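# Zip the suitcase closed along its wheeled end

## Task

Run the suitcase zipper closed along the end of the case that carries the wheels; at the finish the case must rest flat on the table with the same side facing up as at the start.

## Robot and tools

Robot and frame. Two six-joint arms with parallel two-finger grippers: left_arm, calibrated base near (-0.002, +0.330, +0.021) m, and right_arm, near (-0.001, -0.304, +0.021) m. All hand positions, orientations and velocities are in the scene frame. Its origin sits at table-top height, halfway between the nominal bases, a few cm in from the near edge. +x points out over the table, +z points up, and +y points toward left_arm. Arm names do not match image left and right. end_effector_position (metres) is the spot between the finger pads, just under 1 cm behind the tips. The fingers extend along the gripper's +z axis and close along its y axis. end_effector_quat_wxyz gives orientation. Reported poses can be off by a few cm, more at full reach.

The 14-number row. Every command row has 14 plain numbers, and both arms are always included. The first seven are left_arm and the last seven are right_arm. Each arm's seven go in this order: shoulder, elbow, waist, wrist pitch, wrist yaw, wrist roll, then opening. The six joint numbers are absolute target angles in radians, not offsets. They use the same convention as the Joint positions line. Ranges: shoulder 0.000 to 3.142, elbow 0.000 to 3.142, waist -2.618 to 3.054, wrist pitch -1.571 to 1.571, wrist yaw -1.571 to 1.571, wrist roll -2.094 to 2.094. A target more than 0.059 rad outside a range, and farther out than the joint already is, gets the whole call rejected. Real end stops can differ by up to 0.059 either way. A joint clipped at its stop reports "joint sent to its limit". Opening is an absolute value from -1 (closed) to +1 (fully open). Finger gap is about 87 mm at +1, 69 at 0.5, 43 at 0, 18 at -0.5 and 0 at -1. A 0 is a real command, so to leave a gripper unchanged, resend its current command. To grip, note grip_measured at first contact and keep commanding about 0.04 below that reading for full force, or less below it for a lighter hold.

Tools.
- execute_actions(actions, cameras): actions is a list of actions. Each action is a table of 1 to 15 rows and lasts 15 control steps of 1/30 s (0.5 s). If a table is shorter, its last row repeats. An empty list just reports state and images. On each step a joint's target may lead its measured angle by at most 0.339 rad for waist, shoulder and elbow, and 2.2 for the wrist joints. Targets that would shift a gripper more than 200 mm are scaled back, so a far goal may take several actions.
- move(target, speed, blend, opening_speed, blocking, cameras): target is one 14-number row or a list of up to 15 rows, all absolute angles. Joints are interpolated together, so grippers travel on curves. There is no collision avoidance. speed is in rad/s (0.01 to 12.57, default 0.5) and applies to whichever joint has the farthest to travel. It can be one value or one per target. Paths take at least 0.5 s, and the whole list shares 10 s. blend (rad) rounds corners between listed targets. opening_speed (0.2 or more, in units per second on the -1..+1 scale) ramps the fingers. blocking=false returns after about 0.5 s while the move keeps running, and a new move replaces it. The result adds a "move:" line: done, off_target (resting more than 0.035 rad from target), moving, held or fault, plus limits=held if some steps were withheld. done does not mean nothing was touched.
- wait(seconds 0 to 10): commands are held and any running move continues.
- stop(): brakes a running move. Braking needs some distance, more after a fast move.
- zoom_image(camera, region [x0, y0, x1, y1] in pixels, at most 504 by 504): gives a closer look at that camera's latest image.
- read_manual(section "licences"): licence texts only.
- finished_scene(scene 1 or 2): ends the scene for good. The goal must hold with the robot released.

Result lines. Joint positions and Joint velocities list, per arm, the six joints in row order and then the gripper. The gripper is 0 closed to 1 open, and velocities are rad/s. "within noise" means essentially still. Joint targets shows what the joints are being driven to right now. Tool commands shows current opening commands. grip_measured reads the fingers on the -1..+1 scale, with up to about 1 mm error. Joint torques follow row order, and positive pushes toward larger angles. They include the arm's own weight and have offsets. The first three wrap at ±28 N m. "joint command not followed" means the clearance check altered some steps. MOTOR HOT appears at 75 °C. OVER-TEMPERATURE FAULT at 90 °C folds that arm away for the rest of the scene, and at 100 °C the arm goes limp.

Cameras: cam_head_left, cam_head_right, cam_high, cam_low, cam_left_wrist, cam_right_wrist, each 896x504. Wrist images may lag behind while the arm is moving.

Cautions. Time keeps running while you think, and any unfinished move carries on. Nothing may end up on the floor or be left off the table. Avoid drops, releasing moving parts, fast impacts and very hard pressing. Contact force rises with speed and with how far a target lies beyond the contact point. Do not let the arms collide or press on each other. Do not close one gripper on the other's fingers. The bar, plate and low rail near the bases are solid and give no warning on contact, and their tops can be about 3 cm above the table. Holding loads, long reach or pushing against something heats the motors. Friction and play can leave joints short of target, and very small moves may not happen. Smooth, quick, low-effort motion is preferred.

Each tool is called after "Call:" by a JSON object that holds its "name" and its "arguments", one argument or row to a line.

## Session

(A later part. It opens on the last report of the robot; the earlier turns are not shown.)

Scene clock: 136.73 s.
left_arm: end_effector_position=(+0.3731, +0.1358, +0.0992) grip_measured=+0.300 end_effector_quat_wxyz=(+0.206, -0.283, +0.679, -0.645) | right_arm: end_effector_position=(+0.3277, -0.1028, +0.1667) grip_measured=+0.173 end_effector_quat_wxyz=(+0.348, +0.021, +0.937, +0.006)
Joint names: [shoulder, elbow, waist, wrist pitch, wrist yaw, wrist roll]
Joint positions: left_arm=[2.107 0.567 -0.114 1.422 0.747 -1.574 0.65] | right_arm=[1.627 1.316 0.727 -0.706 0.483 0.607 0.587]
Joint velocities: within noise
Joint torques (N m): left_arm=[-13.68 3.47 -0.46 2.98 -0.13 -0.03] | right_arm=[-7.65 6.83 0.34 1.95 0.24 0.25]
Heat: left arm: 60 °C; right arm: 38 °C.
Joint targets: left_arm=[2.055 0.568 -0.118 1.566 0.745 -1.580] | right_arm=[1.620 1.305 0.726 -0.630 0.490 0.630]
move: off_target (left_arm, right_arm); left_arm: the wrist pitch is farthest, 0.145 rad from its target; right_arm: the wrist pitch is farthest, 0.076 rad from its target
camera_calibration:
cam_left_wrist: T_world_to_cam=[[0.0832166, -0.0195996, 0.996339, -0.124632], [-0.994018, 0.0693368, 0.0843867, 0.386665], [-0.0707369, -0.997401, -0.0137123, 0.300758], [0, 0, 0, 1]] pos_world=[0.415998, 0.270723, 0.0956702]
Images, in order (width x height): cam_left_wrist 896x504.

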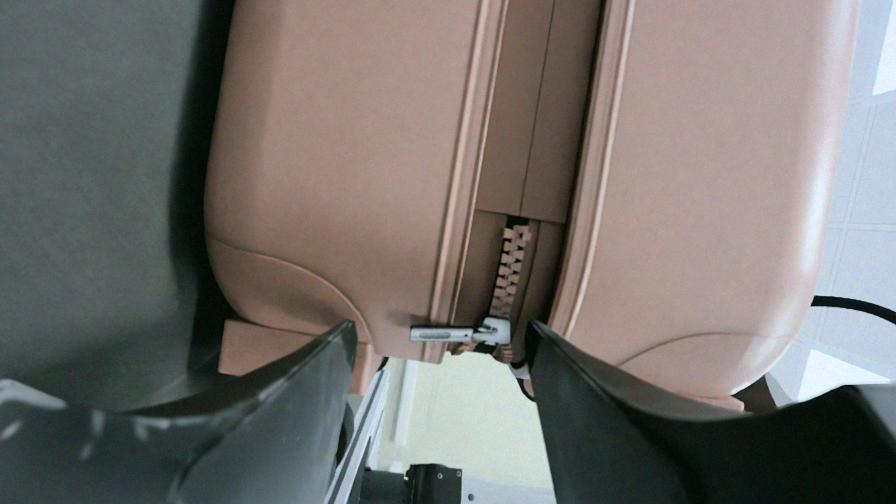

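Call:
{"name": "move", "arguments": {
  "target": [
    [2.06,0.575,-0.118,1.567,0.745,-1.582,-1,1.62,1.305,0.726,-0.63,0.49,0.63,0.05]
  ],
  "opening_speed": 0.5,
  "cameras": ["cam_left_wrist"]
}}

Call:
{"name": "zoom_image", "arguments": {
  "camera": "cam_left_wrist",
  "region": [250, 180, 650, 420]
}}

Scene clock: 143.50 s.
left_arm: end_effector_position=(+0.3706, +0.1364, +0.1016) grip_measured=-0.863 end_effector_quat_wxyz=(+0.209, -0.276, +0.681, -0.646) | right_arm: end_effector_position=(+0.3342, -0.1101, +0.1681) grip_measured=+0.171 end_effector_quat_wxyz=(+0.354, +0.034, +0.935, +0.000)
Joint names: [shoulder, elbow, waist, wrist pitch, wrist yaw, wrist roll]
Joint positions: left_arm=[2.095 0.559 -0.111 1.422 0.756 -1.563 0.069] | right_arm=[1.627 1.318 0.707 -0.7 0.495 0.608 0.586]
Joint velocities: within noise
Joint torques (N m): left_arm=[-12.14 4.52 -0.59 3 -0.13 -0.03] | right_arm=[-7.66 6.84 1.03 1.89 0.12 0.23]
Heat: left arm: 61 °C; right arm: 38 °C.
Joint targets: left_arm=[2.059 0.575 -0.117 1.566 0.754 -1.572] | right_arm=[1.620 1.307 0.714 -0.630 0.490 0.630]
move: off_target (left_arm, right_arm); left_arm: the wrist pitch is farthest, 0.145 rad from its target; right_arm: the wrist pitch is farthest, 0.070 rad from its target
camera_calibration:
cam_left_wrist: T_world_to_cam=[[0.0704094, -0.0254563, 0.997193, -0.121458], [-0.994513, 0.075753, 0.072154, 0.384508], [-0.0773772, -0.996802, -0.0199828, 0.304222], [0, 0, 0, 1]] pos_world=[0.41449, 0.271029, 0.099453]
Images, in order (width x height): cam_left_wrist 896x504.

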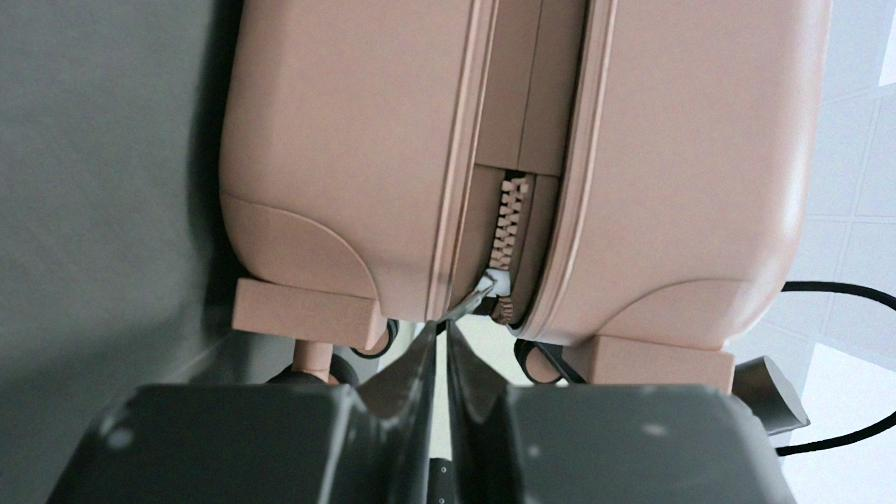

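Scaled by 1.260 from the camera's 896x504 image, which has a finer 1280x720 frame.

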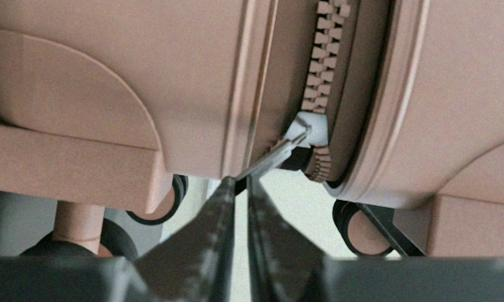

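Call:
{"name": "move", "arguments": {
  "target": [
    [2.04,0.56,-0.14,1.567,0.85,-1.582,-1,1.69,1.307,0.74,-0.63,0.47,0.63,0.0],
    [2.04,0.49,-0.22,1.567,0.95,-1.582,-1,1.70,1.307,0.76,-0.63,0.46,0.63,0.0]
  ],
  "speed": 0.07,
  "blend": 0.02,
  "cameras": ["cam_left_wrist","cam_head_left"]
}}

Scene clock: 154.20 s.
left_arm: end_effector_position=(+0.3429, +0.1104, +0.1132) grip_measured=-0.955 end_effector_quat_wxyz=(+0.176, -0.237, +0.686, -0.665) | right_arm: end_effector_position=(+0.3320, -0.1037, +0.1619) grip_measured=+0.153 end_effector_quat_wxyz=(+0.353, +0.030, +0.935, -0.007)
Joint names: [shoulder, elbow, waist, wrist pitch, wrist yaw, wrist roll]
Joint positions: left_arm=[2.058 0.525 -0.178 1.449 0.796 -1.583 0.022] | right_arm=[1.649 1.318 0.73 -0.697 0.515 0.622 0.576]
Joint velocities: within noise
Joint torques (N m): left_arm=[-10.29 0.61 -3.66 2.74 1.24 -0.07] | right_arm=[-2.77 6.86 3.25 1.82 -0.3 0.1]
Heat: left arm: 61 °C; right arm: 38 °C.
Joint targets: left_arm=[2.039 0.492 -0.221 1.567 0.939 -1.593] | right_arm=[1.700 1.307 0.761 -0.631 0.469 0.630]
move: off_target (left_arm, right_arm); left_arm: the wrist yaw is farthest, 0.154 rad from its target; right_arm: the wrist pitch is farthest, 0.067 rad from its target
camera_calibration:
cam_left_wrist: T_world_to_cam=[[0.0541667, -0.0118764, 0.998461, -0.127806], [-0.98179, 0.181706, 0.0554236, 0.343917], [-0.182085, -0.983281, -0.00181772, 0.308709], [0, 0, 0, 1]] pos_world=[0.400789, 0.239538, 0.109109]
Images, in order (width x height): cam_head_left 896x504, cam_left_wrist 896x504.

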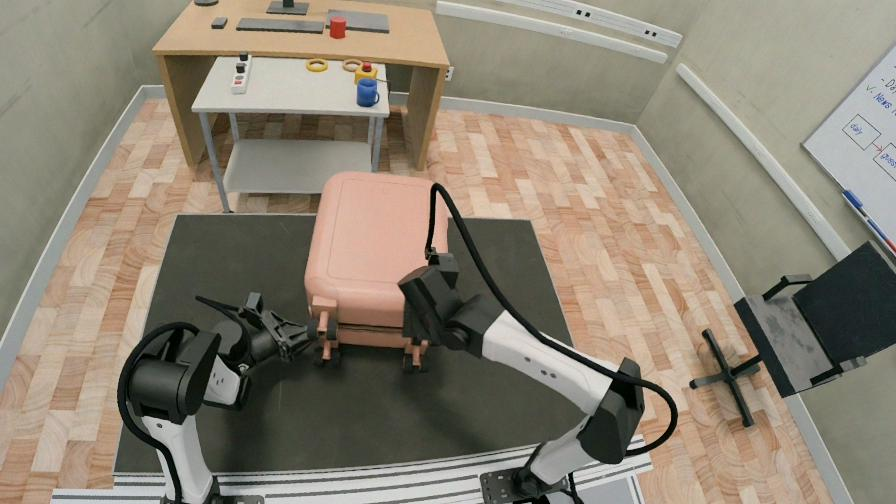

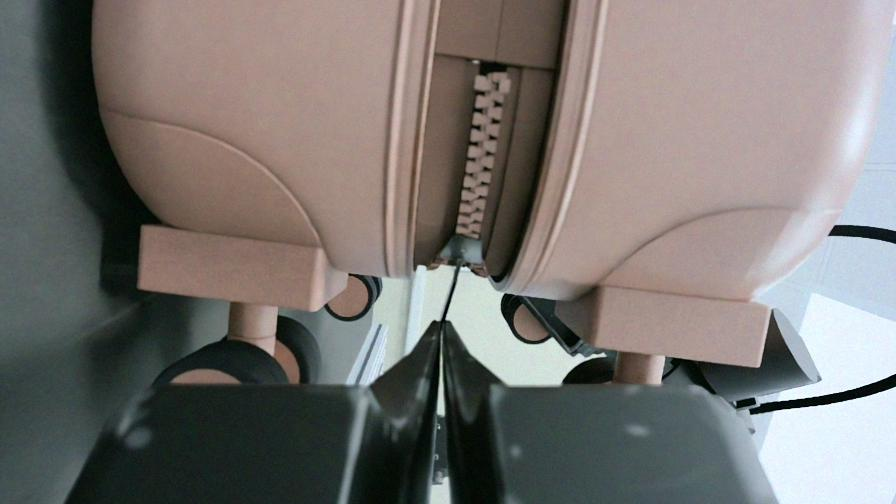

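Call:
{"name": "move", "arguments": {
  "target": [
    [2.04,0.46,-0.28,1.567,0.98,-1.582,-1,1.72,1.307,0.79,-0.63,0.45,0.63,0.0],
    [2.04,0.44,-0.36,1.567,0.95,-1.582,-1,1.73,1.307,0.82,-0.63,0.44,0.63,0.0]
  ],
  "speed": 0.07,
  "blend": 0.02,
  "cameras": ["cam_left_wrist","cam_head_left"]
}}

Scene clock: 163.47 s.
left_arm: end_effector_position=(+0.3111, +0.0782, +0.1097) grip_measured=-0.957 end_effector_quat_wxyz=(+0.146, -0.212, +0.698, -0.668) | right_arm: end_effector_position=(+0.3224, -0.0926, +0.1553) grip_measured=+0.143 end_effector_quat_wxyz=(+0.348, +0.008, +0.937, -0.015)
Joint names: [shoulder, elbow, waist, wrist pitch, wrist yaw, wrist roll]
Joint positions: left_arm=[2.048 0.481 -0.289 1.469 0.767 -1.583 0.022] | right_arm=[1.669 1.318 0.774 -0.707 0.532 0.624 0.572]
Joint velocities: within noise
Joint torques (N m): left_arm=[-8.96 -0.01 -5.82 2.59 1.64 0.07] | right_arm=[-2.02 6.79 4.56 1.9 -0.74 0.09]
Heat: left arm: 60 °C; right arm: 38 °C.
Joint targets: left_arm=[2.041 0.441 -0.359 1.567 0.950 -1.582] | right_arm=[1.730 1.307 0.820 -0.629 0.441 0.630]
move: off_target (left_arm, right_arm); left_arm: the wrist yaw is farthest, 0.183 rad from its target; right_arm: the wrist yaw is farthest, 0.092 rad from its target
camera_calibration:
cam_left_wrist: T_world_to_cam=[[0.0652364, -0.0226226, 0.997613, -0.125411], [-0.963, 0.260549, 0.0688814, 0.305234], [-0.261485, -0.965196, -0.00478832, 0.294917], [0, 0, 0, 1]] pos_world=[0.379238, 0.202287, 0.105499]
Images, in order (width x height): cam_head_left 896x504, cam_left_wrist 896x504.

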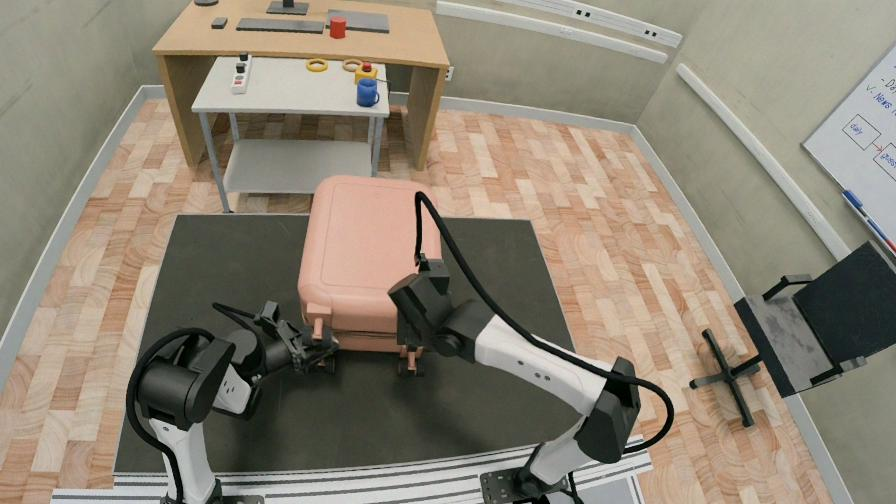

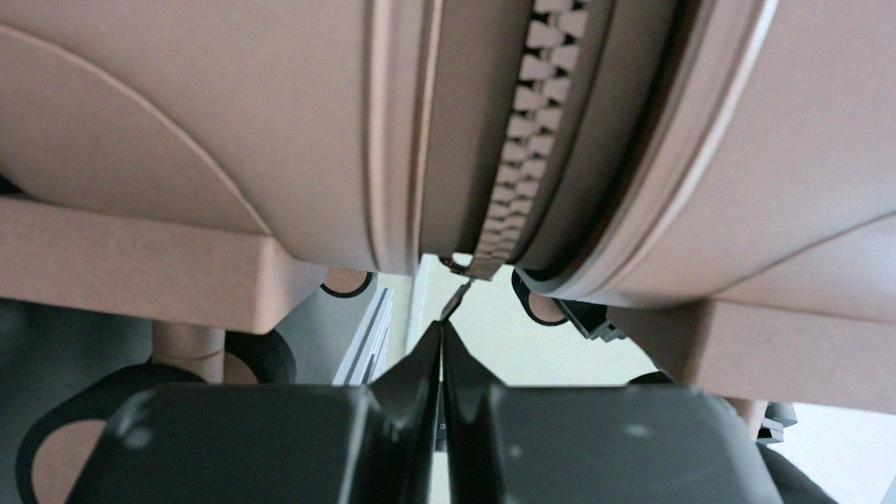

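Call:
{"name": "move", "arguments": {
  "target": [
    [2.04,0.465,-0.45,1.567,0.85,-1.582,-1,1.73,1.307,0.87,-0.63,0.43,0.63,0.0],
    [2.04,0.52,-0.54,1.567,0.75,-1.582,-1,1.73,1.307,0.9,-0.63,0.42,0.63,0.0]
  ],
  "speed": 0.07,
  "blend": 0.02,
  "cameras": ["cam_left_wrist","cam_head_left"]
}}

Scene clock: 172.53 s.
left_arm: end_effector_position=(+0.2998, +0.0385, +0.1096) grip_measured=-0.957 end_effector_quat_wxyz=(+0.152, -0.217, +0.699, -0.664) | right_arm: end_effector_position=(+0.3123, -0.0812, +0.1551) grip_measured=+0.144 end_effector_quat_wxyz=(+0.354, -0.001, +0.935, -0.018)
Joint names: [shoulder, elbow, waist, wrist pitch, wrist yaw, wrist roll]
Joint positions: left_arm=[2.048 0.487 -0.444 1.469 0.597 -1.595 0.021] | right_arm=[1.673 1.318 0.825 -0.718 0.563 0.651 0.572]
Joint velocities: within noise
Joint torques (N m): left_arm=[-8.99 5.7 -7.94 2.61 1.33 0.23] | right_arm=[-2.4 6.76 7.25 1.95 -1.27 -0.1]
Heat: left arm: 59 °C; right arm: 39 °C.
Joint targets: left_arm=[2.040 0.518 -0.539 1.567 0.749 -1.582] | right_arm=[1.730 1.307 0.899 -0.631 0.419 0.639]
move: off_target (left_arm, right_arm); left_arm: the wrist yaw is farthest, 0.153 rad from its target; right_arm: the wrist yaw is farthest, 0.143 rad from its target
camera_calibration:
cam_left_wrist: T_world_to_cam=[[0.0648391, -0.0282408, 0.997496, -0.12512], [-0.96698, 0.245108, 0.0697949, 0.306362], [-0.246465, -0.969084, -0.0114157, 0.250039], [0, 0, 0, 1]] pos_world=[0.365984, 0.163683, 0.106279]
Images, in order (width x height): cam_head_left 896x504, cam_left_wrist 896x504.

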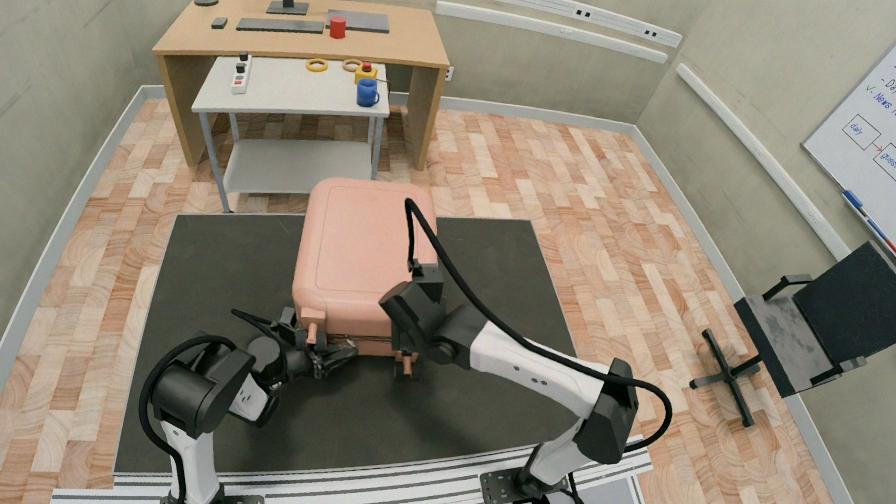

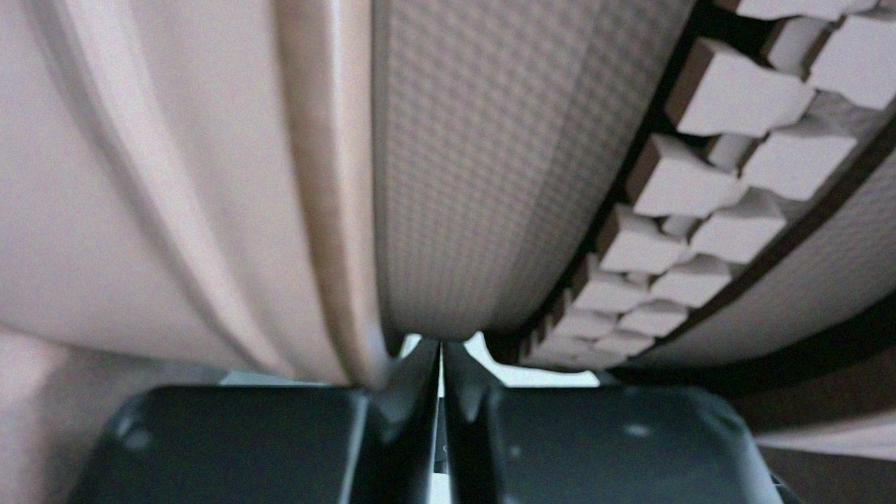

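Call:
{"name": "move", "arguments": {
  "target": [
    [2.03,0.52,-0.68,1.567,0.55,-1.582,-1,1.73,1.307,0.95,-0.63,0.41,0.63,0.0],
    [2.03,0.52,-0.80,1.567,0.35,-1.582,-1,1.73,1.307,1.0,-0.63,0.40,0.63,0.0]
  ],
  "speed": 0.08,
  "blend": 0.02,
  "cameras": ["cam_left_wrist","cam_head_left"]
}}

Scene clock: 186.37 s.
left_arm: end_effector_position=(+0.2206, -0.0502, +0.1075) grip_measured=-0.964 end_effector_quat_wxyz=(+0.122, -0.180, +0.713, -0.666) | right_arm: end_effector_position=(+0.2997, -0.0556, +0.1546) grip_measured=+0.187 end_effector_quat_wxyz=(+0.379, +0.000, +0.925, -0.015)
Joint names: [shoulder, elbow, waist, wrist pitch, wrist yaw, wrist roll]
Joint positions: left_arm=[2.048 0.488 -0.824 1.468 0.314 -1.609 0.018] | right_arm=[1.696 1.318 0.92 -0.7 0.639 0.728 0.594]
Joint velocities: within noise
Joint torques (N m): left_arm=[-10.07 5.74 0.69 2.66 0.2 0.38] | right_arm=[-4.52 6.72 7.83 1.77 -2.21 -0.96]
Heat: left arm: 60 °C; right arm: 39 °C.
Joint targets: left_arm=[2.030 0.521 -0.815 1.565 0.351 -1.583] | right_arm=[1.731 1.307 1.001 -0.629 0.401 0.631]
move: off_target (left_arm, right_arm); left_arm: the wrist pitch is farthest, 0.099 rad from its target; right_arm: the wrist yaw is farthest, 0.239 rad from its target
camera_calibration:
cam_left_wrist: T_world_to_cam=[[0.0576568, -0.0487085, 0.997148, -0.119849], [-0.938588, 0.337705, 0.070767, 0.249983], [-0.340189, -0.939991, -0.0262462, 0.168331], [0, 0, 0, 1]] pos_world=[0.298805, 0.0679713, 0.106235]
Images, in order (width x height): cam_head_left 896x504, cam_left_wrist 896x504.

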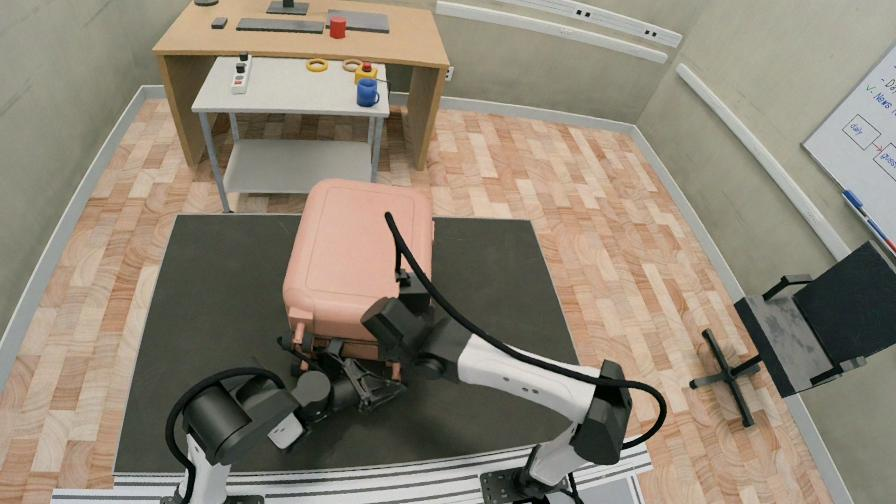

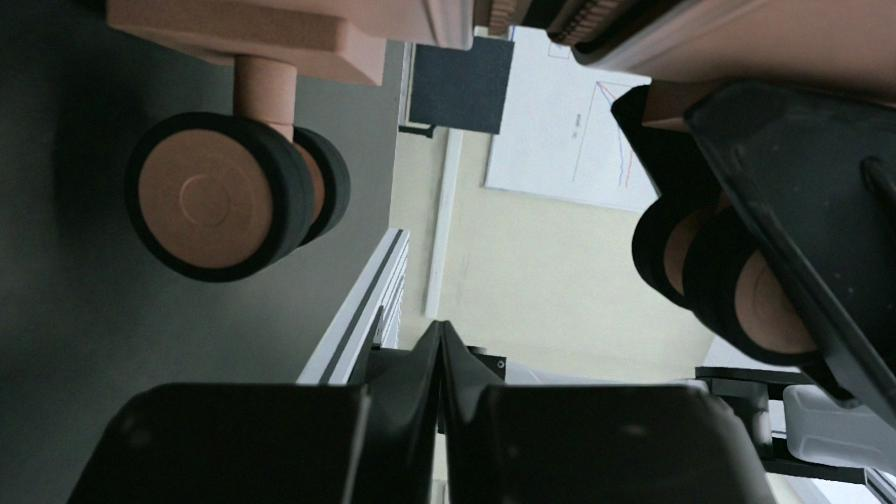

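Call:
{"name": "move", "arguments": {
  "target": [
    [2.0,0.35,-0.85,1.567,0.25,-1.582,-1,1.72,1.307,0.93,-0.63,0.6,0.70,0.0],
    [1.95,0.25,-0.85,1.567,-0.15,-1.582,-1,1.71,1.307,0.93,-0.63,0.62,0.70,0.0]
  ],
  "speed": 0.3
}}

Scene clock: 194.67 s.
left_arm: end_effector_position=(+0.2427, +0.0216, +0.0658) grip_measured=-0.964 end_effector_quat_wxyz=(+0.255, -0.314, +0.722, -0.561) | right_arm: end_effector_position=(+0.2999, -0.0557, +0.1553) grip_measured=+0.172 end_effector_quat_wxyz=(+0.382, -0.003, +0.924, -0.018)
Joint names: [shoulder, elbow, waist, wrist pitch, wrist yaw, wrist roll]
Joint positions: left_arm=[1.979 0.261 -0.839 1.469 -0.106 -1.58 0.018] | right_arm=[1.696 1.318 0.923 -0.698 0.647 0.722 0.586]
Joint velocities: within noise
Joint torques (N m): left_arm=[-9.46 1.57 -0.02 2.65 -0.52 0.02] | right_arm=[-6.31 6.74 0.95 1.76 -0.04 -0.2]
Heat: left arm: 60 °C; right arm: 38 °C.
Joint targets: left_arm=[1.949 0.251 -0.838 1.567 -0.141 -1.582] | right_arm=[1.710 1.307 0.929 -0.629 0.619 0.700]
joint sent to its limit (left arm) — the wrist pitch, upper limit.
move: off_target (left_arm, right_arm); joint sent to its limit at target 1; left_arm: the wrist pitch is farthest, 0.098 rad from its target; right_arm: the wrist pitch is farthest, 0.068 rad from its target
camera_calibration:
cam_left_wrist: T_world_to_cam=[[0.13435, -0.188634, 0.972814, -0.0900363], [-0.990073, -0.0664763, 0.123843, 0.26712], [0.041308, -0.979795, -0.195693, 0.161642], [0, 0, 0, 1]] pos_world=[0.269888, 0.159149, 0.0861397]
cam_right_wrist: T_world_to_cam=[[0.017258, -0.99959, -0.0228492, -0.0503374], [-0.999836, -0.0171262, -0.00595157, 0.333897], [0.00555781, 0.0229482, -0.999721, 0.295273], [0, 0, 0, 1]] pos_world=[0.333069, -0.0513744, 0.296028]

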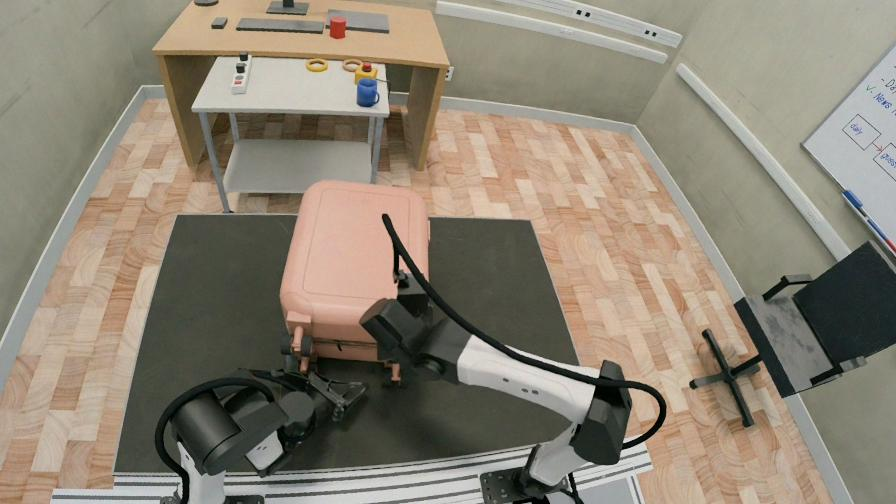

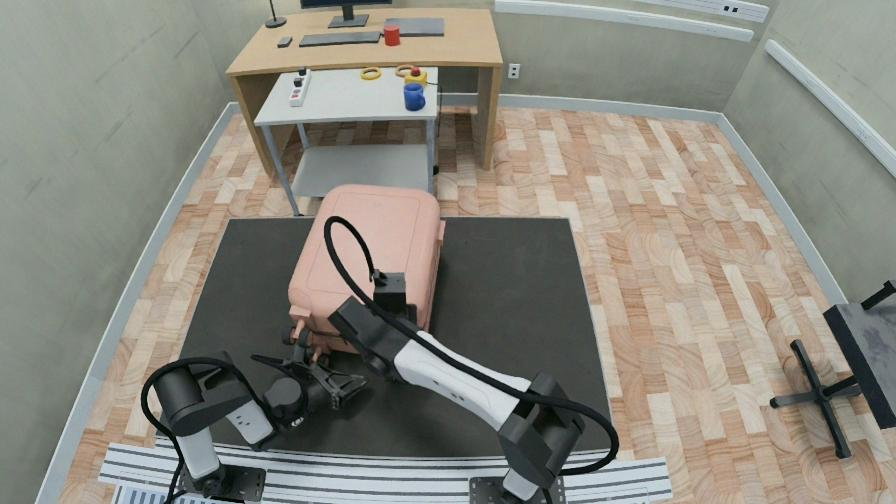

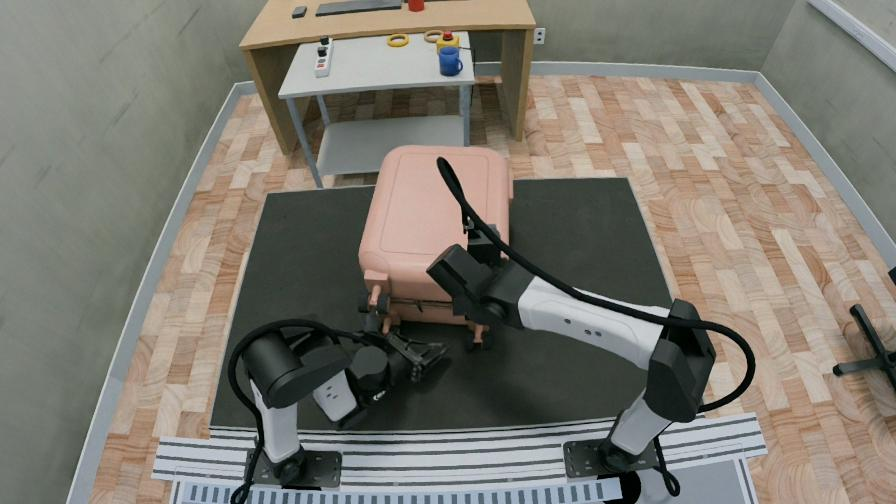

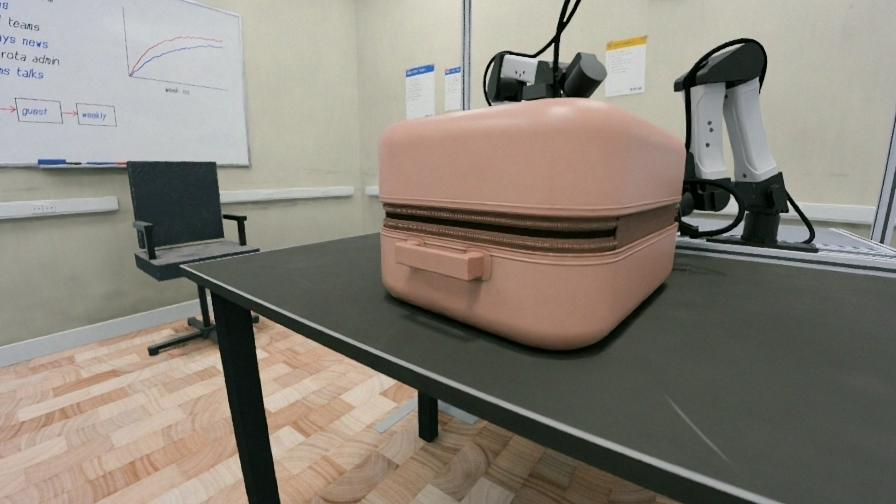

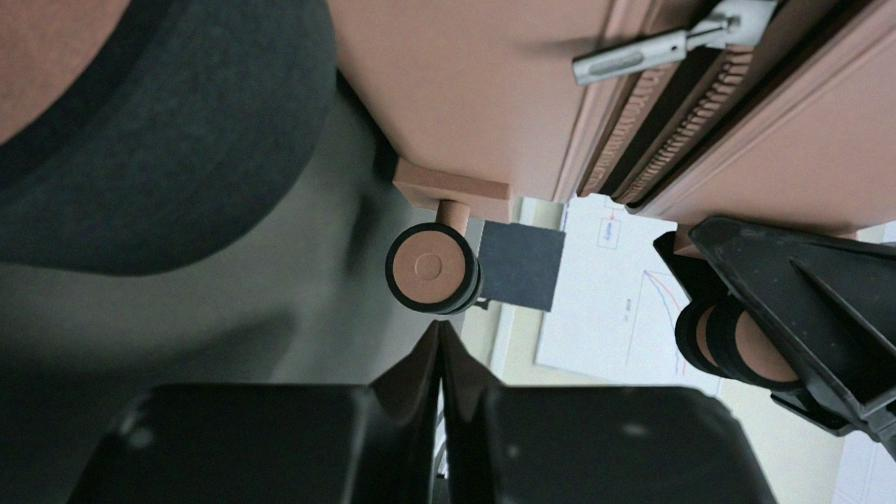

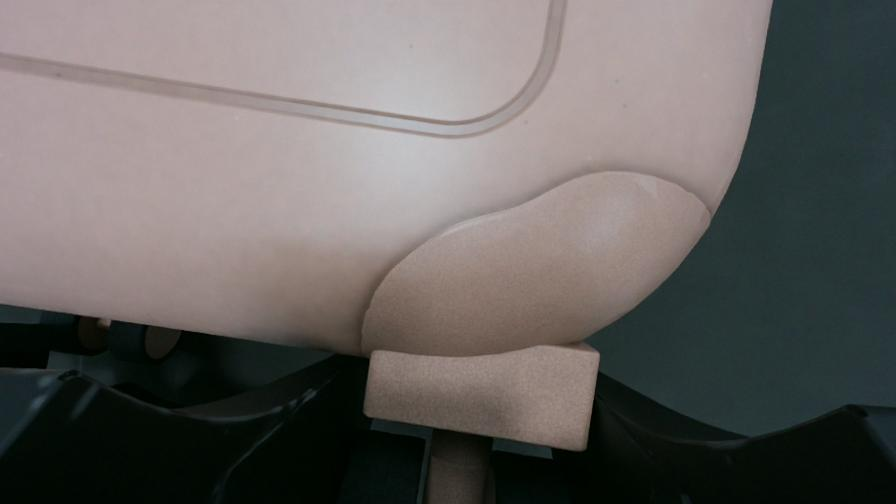

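Call:
{"name": "move", "arguments": {
  "target": [
    [1.78,0.13,-0.62,1.567,0.05,-1.582,-1,1.71,1.307,0.93,-0.63,0.62,0.70,0.05],
    [1.72,0.12,-0.45,1.567,0.25,-1.582,0,1.71,1.307,0.93,-0.63,0.62,0.70,0.05]
  ],
  "speed": 0.4,
  "cameras": ["cam_left_wrist","cam_head_left"]
}}

Scene clock: 208.53 s.
left_arm: end_effector_position=(+0.2744, +0.1042, +0.1159) grip_measured=+0.000 end_effector_quat_wxyz=(+0.266, -0.335, +0.674, -0.602) | right_arm: end_effector_position=(+0.2999, -0.0557, +0.1553) grip_measured=+0.172 end_effector_quat_wxyz=(+0.382, -0.003, +0.924, -0.018)
Joint names: [shoulder, elbow, waist, wrist pitch, wrist yaw, wrist roll]
Joint positions: left_arm=[1.744 0.133 -0.454 1.469 0.233 -1.58 0.5] | right_arm=[1.696 1.318 0.923 -0.698 0.647 0.722 0.586]
Joint velocities: within noise
Joint torques (N m): left_arm=[-7.46 2 0.32 2.66 0.01 0.04] | right_arm=[-6.31 6.74 1.03 1.75 -0.03 -0.2]
Heat: left arm: 61 °C; right arm: 37 °C.
Joint targets: left_arm=[1.720 0.120 -0.449 1.567 0.250 -1.582] | right_arm=[1.710 1.307 0.930 -0.630 0.620 0.700]
move: off_target (left_arm, right_arm); target 2's new numbers were sent with left_arm's wrist pitch 0.098 rad from that target; left_arm: the wrist pitch is farthest, 0.098 rad from its target; right_arm: the wrist pitch is farthest, 0.068 rad from its target
camera_calibration:
cam_left_wrist: T_world_to_cam=[[0.0983976, -0.0691659, 0.992741, -0.132311], [-0.990274, -0.105405, 0.0908094, 0.30579], [0.0983586, -0.992021, -0.0788647, 0.223115], [0, 0, 0, 1]] pos_world=[0.29389, 0.244415, 0.121177]
Images, in order (width x height): cam_head_left 896x504, cam_left_wrist 896x504.

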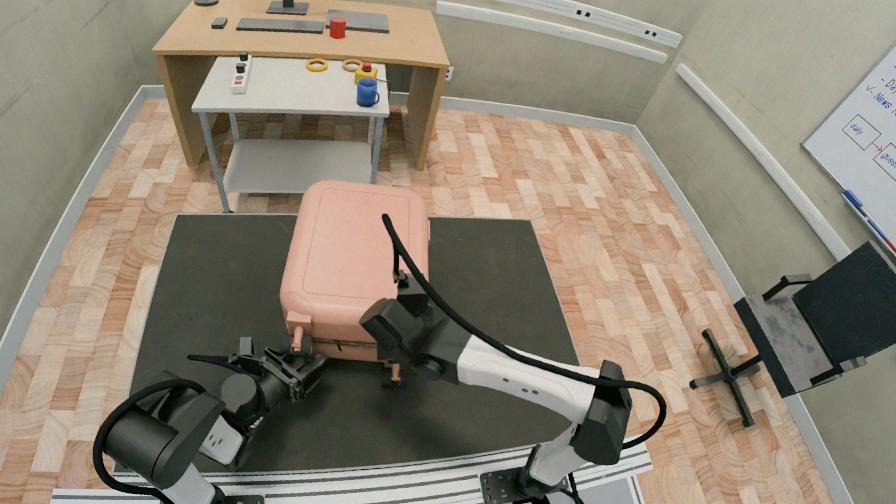

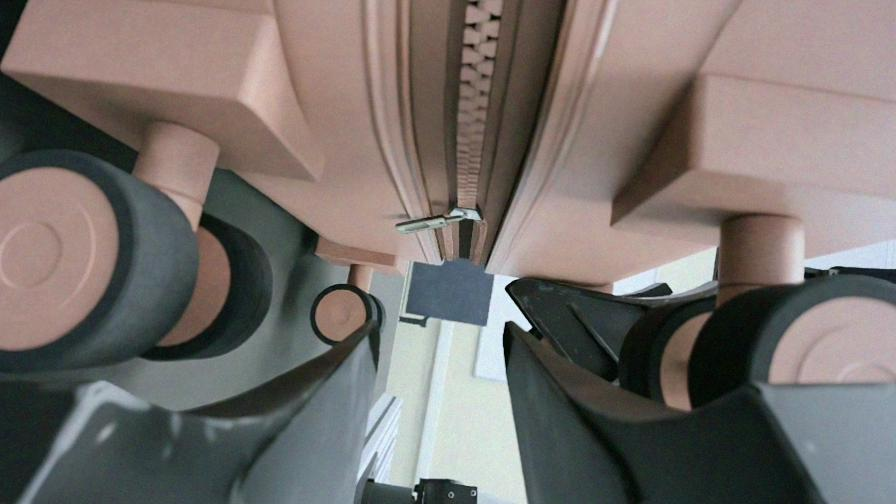

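Call:
{"name": "move", "arguments": {
  "target": [
    [1.845,0.255,-0.475,1.567,0.23,-1.582,0.2,1.71,1.307,0.93,-0.63,0.62,0.70,0.05],
    [1.935,0.36,-0.485,1.567,0.215,-1.582,0.2,1.71,1.307,0.93,-0.63,0.62,0.70,0.05]
  ],
  "speed": 0.15,
  "cameras": ["cam_left_wrist","cam_head_left"]
}}

Scene clock: 225.77 s.
left_arm: end_effector_position=(+0.3104, +0.0771, +0.1097) grip_measured=+0.198 end_effector_quat_wxyz=(+0.268, -0.319, +0.676, -0.608) | right_arm: end_effector_position=(+0.3048, -0.0582, +0.1566) grip_measured=+0.167 end_effector_quat_wxyz=(+0.387, +0.005, +0.922, -0.019)
Joint names: [shoulder, elbow, waist, wrist pitch, wrist yaw, wrist roll]
Joint positions: left_arm=[1.905 0.312 -0.476 1.468 0.233 -1.566 0.599] | right_arm=[1.696 1.318 0.912 -0.687 0.655 0.72 0.584]
Joint velocities: within noise
Joint torques (N m): left_arm=[-4.23 6.94 -0.83 2.68 -0.32 -0.01] | right_arm=[-6.32 6.74 2.03 1.66 -0.1 -0.19]
Heat: left arm: 62 °C; right arm: 37 °C.
Joint targets: left_arm=[1.935 0.360 -0.485 1.566 0.215 -1.571] | right_arm=[1.710 1.307 0.930 -0.630 0.620 0.699]
move: off_target (left_arm, right_arm); left_arm: the wrist pitch is farthest, 0.099 rad from its target; right_arm: the wrist pitch is farthest, 0.057 rad from its target
camera_calibration:
cam_left_wrist: T_world_to_cam=[[0.0728595, -0.0740055, 0.994593, -0.123472], [-0.994345, -0.0826468, 0.0666917, 0.341249], [0.0772643, -0.993827, -0.0796086, 0.198872], [0, 0, 0, 1]] pos_world=[0.33295, 0.21671, 0.115878]
Images, in order (width x height): cam_head_left 896x504, cam_left_wrist 896x504.

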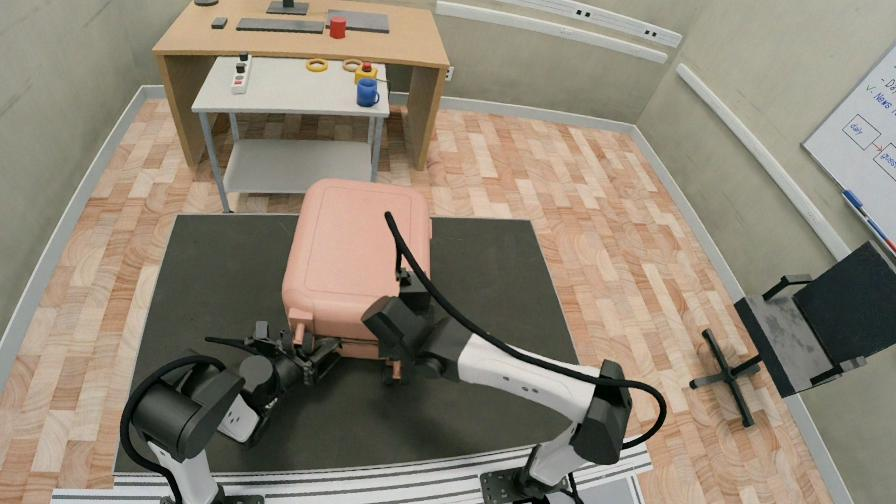

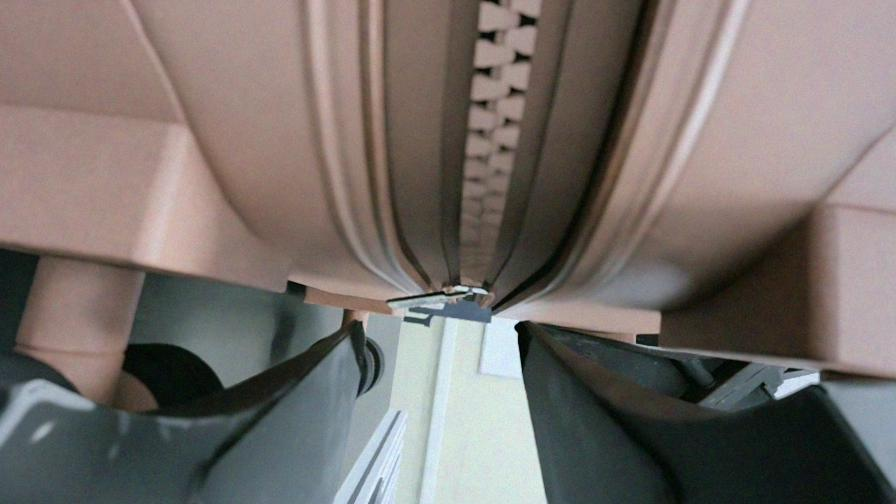

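Call:
{"name": "move", "arguments": {
  "target": [
    [1.93,0.345,-0.51,1.567,0.20,-1.582,0.2,1.71,1.307,0.93,-0.63,0.62,0.70,0.05],
    [1.975,0.41,-0.52,1.567,0.18,-1.582,0.2,1.71,1.307,0.93,-0.63,0.62,0.70,0.05]
  ],
  "speed": 0.15,
  "cameras": ["cam_left_wrist","cam_head_left"]
}}

Scene clock: 234.00 s.
left_arm: end_effector_position=(+0.3220, +0.0702, +0.1100) grip_measured=+0.198 end_effector_quat_wxyz=(+0.281, -0.325, +0.669, -0.606) | right_arm: end_effector_position=(+0.3099, -0.0648, +0.1567) grip_measured=+0.165 end_effector_quat_wxyz=(+0.388, +0.013, +0.921, -0.025)
Joint names: [shoulder, elbow, waist, wrist pitch, wrist yaw, wrist roll]
Joint positions: left_arm=[1.937 0.356 -0.497 1.468 0.184 -1.566 0.599] | right_arm=[1.696 1.318 0.894 -0.687 0.661 0.717 0.583]
Joint velocities: within noise
Joint torques (N m): left_arm=[-4.01 7.27 -2.06 2.7 -0.27 -0.14] | right_arm=[-6.32 6.75 3.74 1.65 -0.16 -0.15]
Heat: left arm: 62 °C; right arm: 38 °C.
Joint targets: left_arm=[1.974 0.409 -0.521 1.566 0.171 -1.582] | right_arm=[1.710 1.307 0.930 -0.630 0.620 0.700]
move: off_target (left_arm, right_arm); left_arm: the wrist pitch is farthest, 0.099 rad from its target; right_arm: the wrist pitch is farthest, 0.057 rad from its target
camera_calibration:
cam_left_wrist: T_world_to_cam=[[0.0614671, -0.0714383, 0.995549, -0.121774], [-0.992522, -0.109763, 0.0534038, 0.354977], [0.10546, -0.991387, -0.077651, 0.181721], [0, 0, 0, 1]] pos_world=[0.340644, 0.21042, 0.116386]
Images, in order (width x height): cam_head_left 896x504, cam_left_wrist 896x504.

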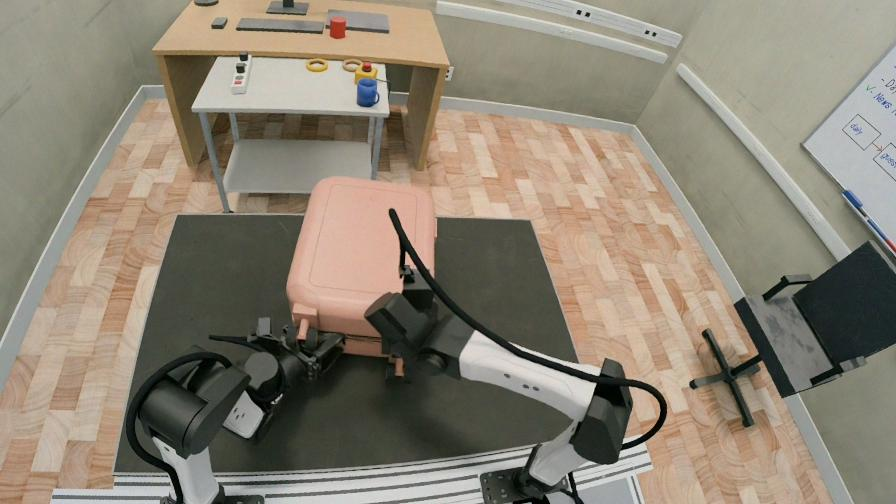

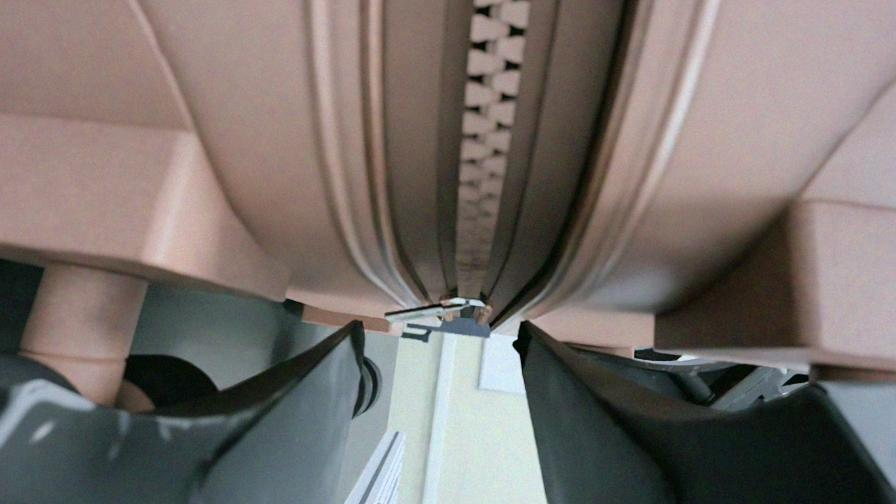

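Call:
{"name": "move", "arguments": {
  "target": [
    [1.965,0.385,-0.525,1.567,0.18,-1.582,-1,1.71,1.307,0.93,-0.63,0.62,0.70,0.05]
  ],
  "opening_speed": 0.5,
  "cameras": ["cam_left_wrist"]
}}

Call:
{"name": "zoom_image", "arguments": {
  "camera": "cam_left_wrist",
  "region": [250, 180, 650, 420]
}}

Scene clock: 241.50 s.
left_arm: end_effector_position=(+0.3194, +0.0590, +0.1121) grip_measured=-0.964 end_effector_quat_wxyz=(+0.269, -0.316, +0.670, -0.615) | right_arm: end_effector_position=(+0.3096, -0.0647, +0.1565) grip_measured=+0.167 end_effector_quat_wxyz=(+0.387, +0.013, +0.922, -0.025)
Joint names: [shoulder, elbow, waist, wrist pitch, wrist yaw, wrist roll]
Joint positions: left_arm=[1.949 0.378 -0.52 1.468 0.193 -1.577 0.018] | right_arm=[1.696 1.318 0.894 -0.689 0.659 0.72 0.583]
Joint velocities: within noise
Joint torques (N m): left_arm=[-6.06 3.84 -0.46 2.69 -0.18 -0.12] | right_arm=[-6.32 6.74 3.71 1.65 -0.16 -0.17]
Heat: left arm: 63 °C; right arm: 38 °C.
Joint targets: left_arm=[1.966 0.385 -0.525 1.566 0.189 -1.592] | right_arm=[1.710 1.307 0.930 -0.632 0.618 0.701]
move: off_target (left_arm, right_arm); left_arm: the wrist pitch is farthest, 0.099 rad from its target; right_arm: the wrist pitch is farthest, 0.059 rad from its target
camera_calibration:
cam_left_wrist: T_world_to_cam=[[0.0586157, -0.0598583, 0.996484, -0.124289], [-0.995484, -0.0781761, 0.0538608, 0.350065], [0.0746772, -0.995141, -0.0641703, 0.179639], [0, 0, 0, 1]] pos_world=[0.342355, 0.198693, 0.116525]
Images, in order (width x height): cam_left_wrist 896x504.

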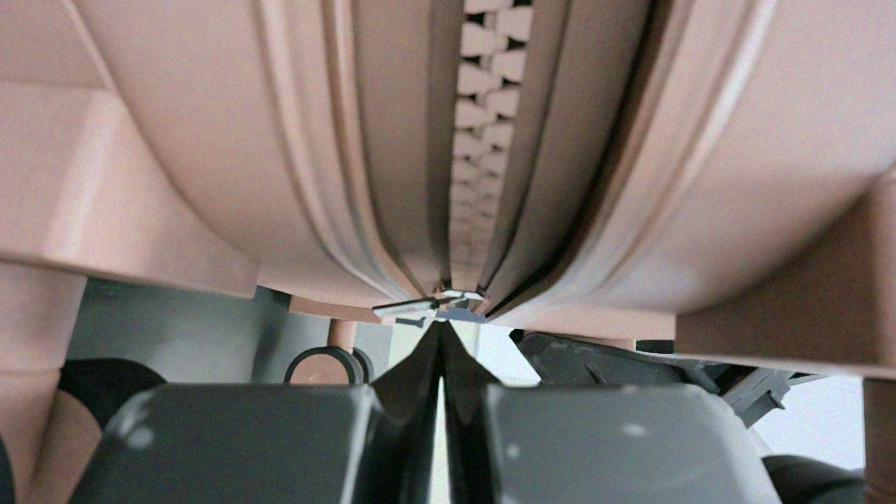

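Scaled by 1.260 from the camera's 896x504 image, which has a finer 1280x720 frame.

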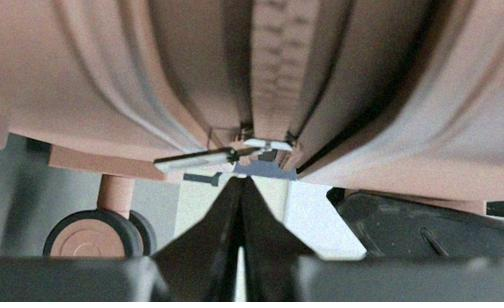

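Call:
{"name": "move", "arguments": {
  "target": [
    [1.925,0.33,-0.535,1.567,0.15,-1.582,-1,1.71,1.307,0.93,-0.63,0.62,0.70,0.05],
    [1.935,0.34,-0.66,1.567,-0.08,-1.582,0.2,1.71,1.307,0.93,-0.63,0.62,0.70,0.05],
    [1.97,0.40,-0.67,1.567,-0.10,-1.582,0.2,1.71,1.307,0.93,-0.63,0.62,0.70,0.05]
  ],
  "speed": 0.2,
  "cameras": ["cam_left_wrist","cam_head_left"]
}}

Call:
{"name": "zoom_image", "arguments": {
  "camera": "cam_left_wrist",
  "region": [250, 180, 650, 420]
}}

Scene clock: 255.00 s.
left_arm: end_effector_position=(+0.3102, +0.0443, +0.1085) grip_measured=+0.199 end_effector_quat_wxyz=(+0.320, -0.346, +0.659, -0.587) | right_arm: end_effector_position=(+0.3096, -0.0647, +0.1565) grip_measured=+0.167 end_effector_quat_wxyz=(+0.387, +0.013, +0.922, -0.025)
Joint names: [shoulder, elbow, waist, wrist pitch, wrist yaw, wrist roll]
Joint positions: left_arm=[1.939 0.356 -0.68 1.471 -0.094 -1.563 0.599] | right_arm=[1.696 1.318 0.894 -0.689 0.659 0.72 0.583]
Joint velocities: within noise
Joint torques (N m): left_arm=[-4.52 6.61 -0.32 2.63 -0.31 -0.06] | right_arm=[-6.31 6.74 3.73 1.67 -0.15 -0.18]
Heat: left arm: 64 °C; right arm: 39 °C.
Joint targets: left_arm=[1.970 0.400 -0.682 1.567 -0.109 -1.571] | right_arm=[1.710 1.307 0.930 -0.630 0.620 0.700]
move: off_target (left_arm, right_arm); target 2's new numbers were sent with left_arm's wrist pitch 0.099 rad from that target; left_arm: the wrist pitch is farthest, 0.096 rad from its target; right_arm: the wrist pitch is farthest, 0.059 rad from its target
camera_calibration:
cam_left_wrist: T_world_to_cam=[[0.0492404, -0.0933491, 0.994415, -0.116585], [-0.978769, -0.202843, 0.0294241, 0.342938], [0.198963, -0.974752, -0.101355, 0.130009], [0, 0, 0, 1]] pos_world=[0.315531, 0.185406, 0.11902]
Images, in order (width x height): cam_head_left 896x504, cam_left_wrist 896x504.

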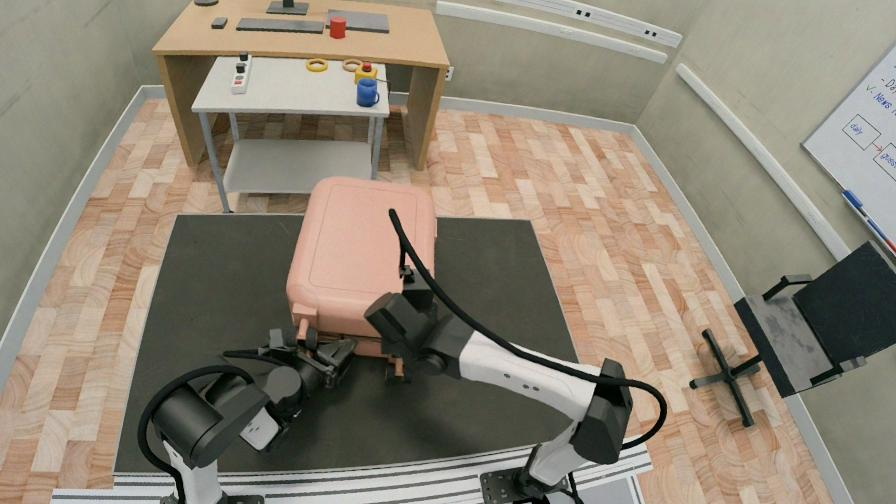

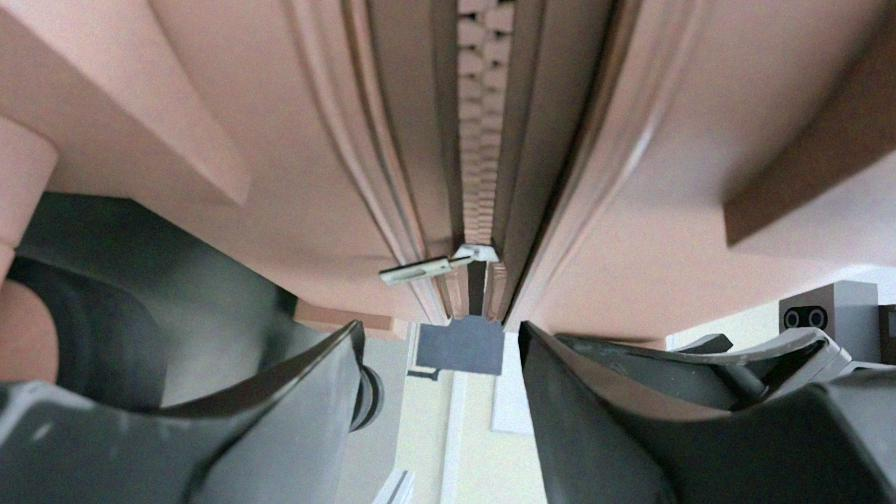

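Scaled by 1.260 from the camera's 896x504 image, which has a finer 1280x720 frame.

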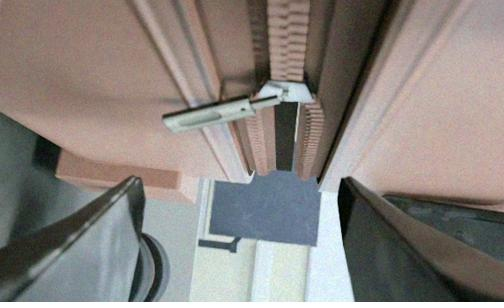

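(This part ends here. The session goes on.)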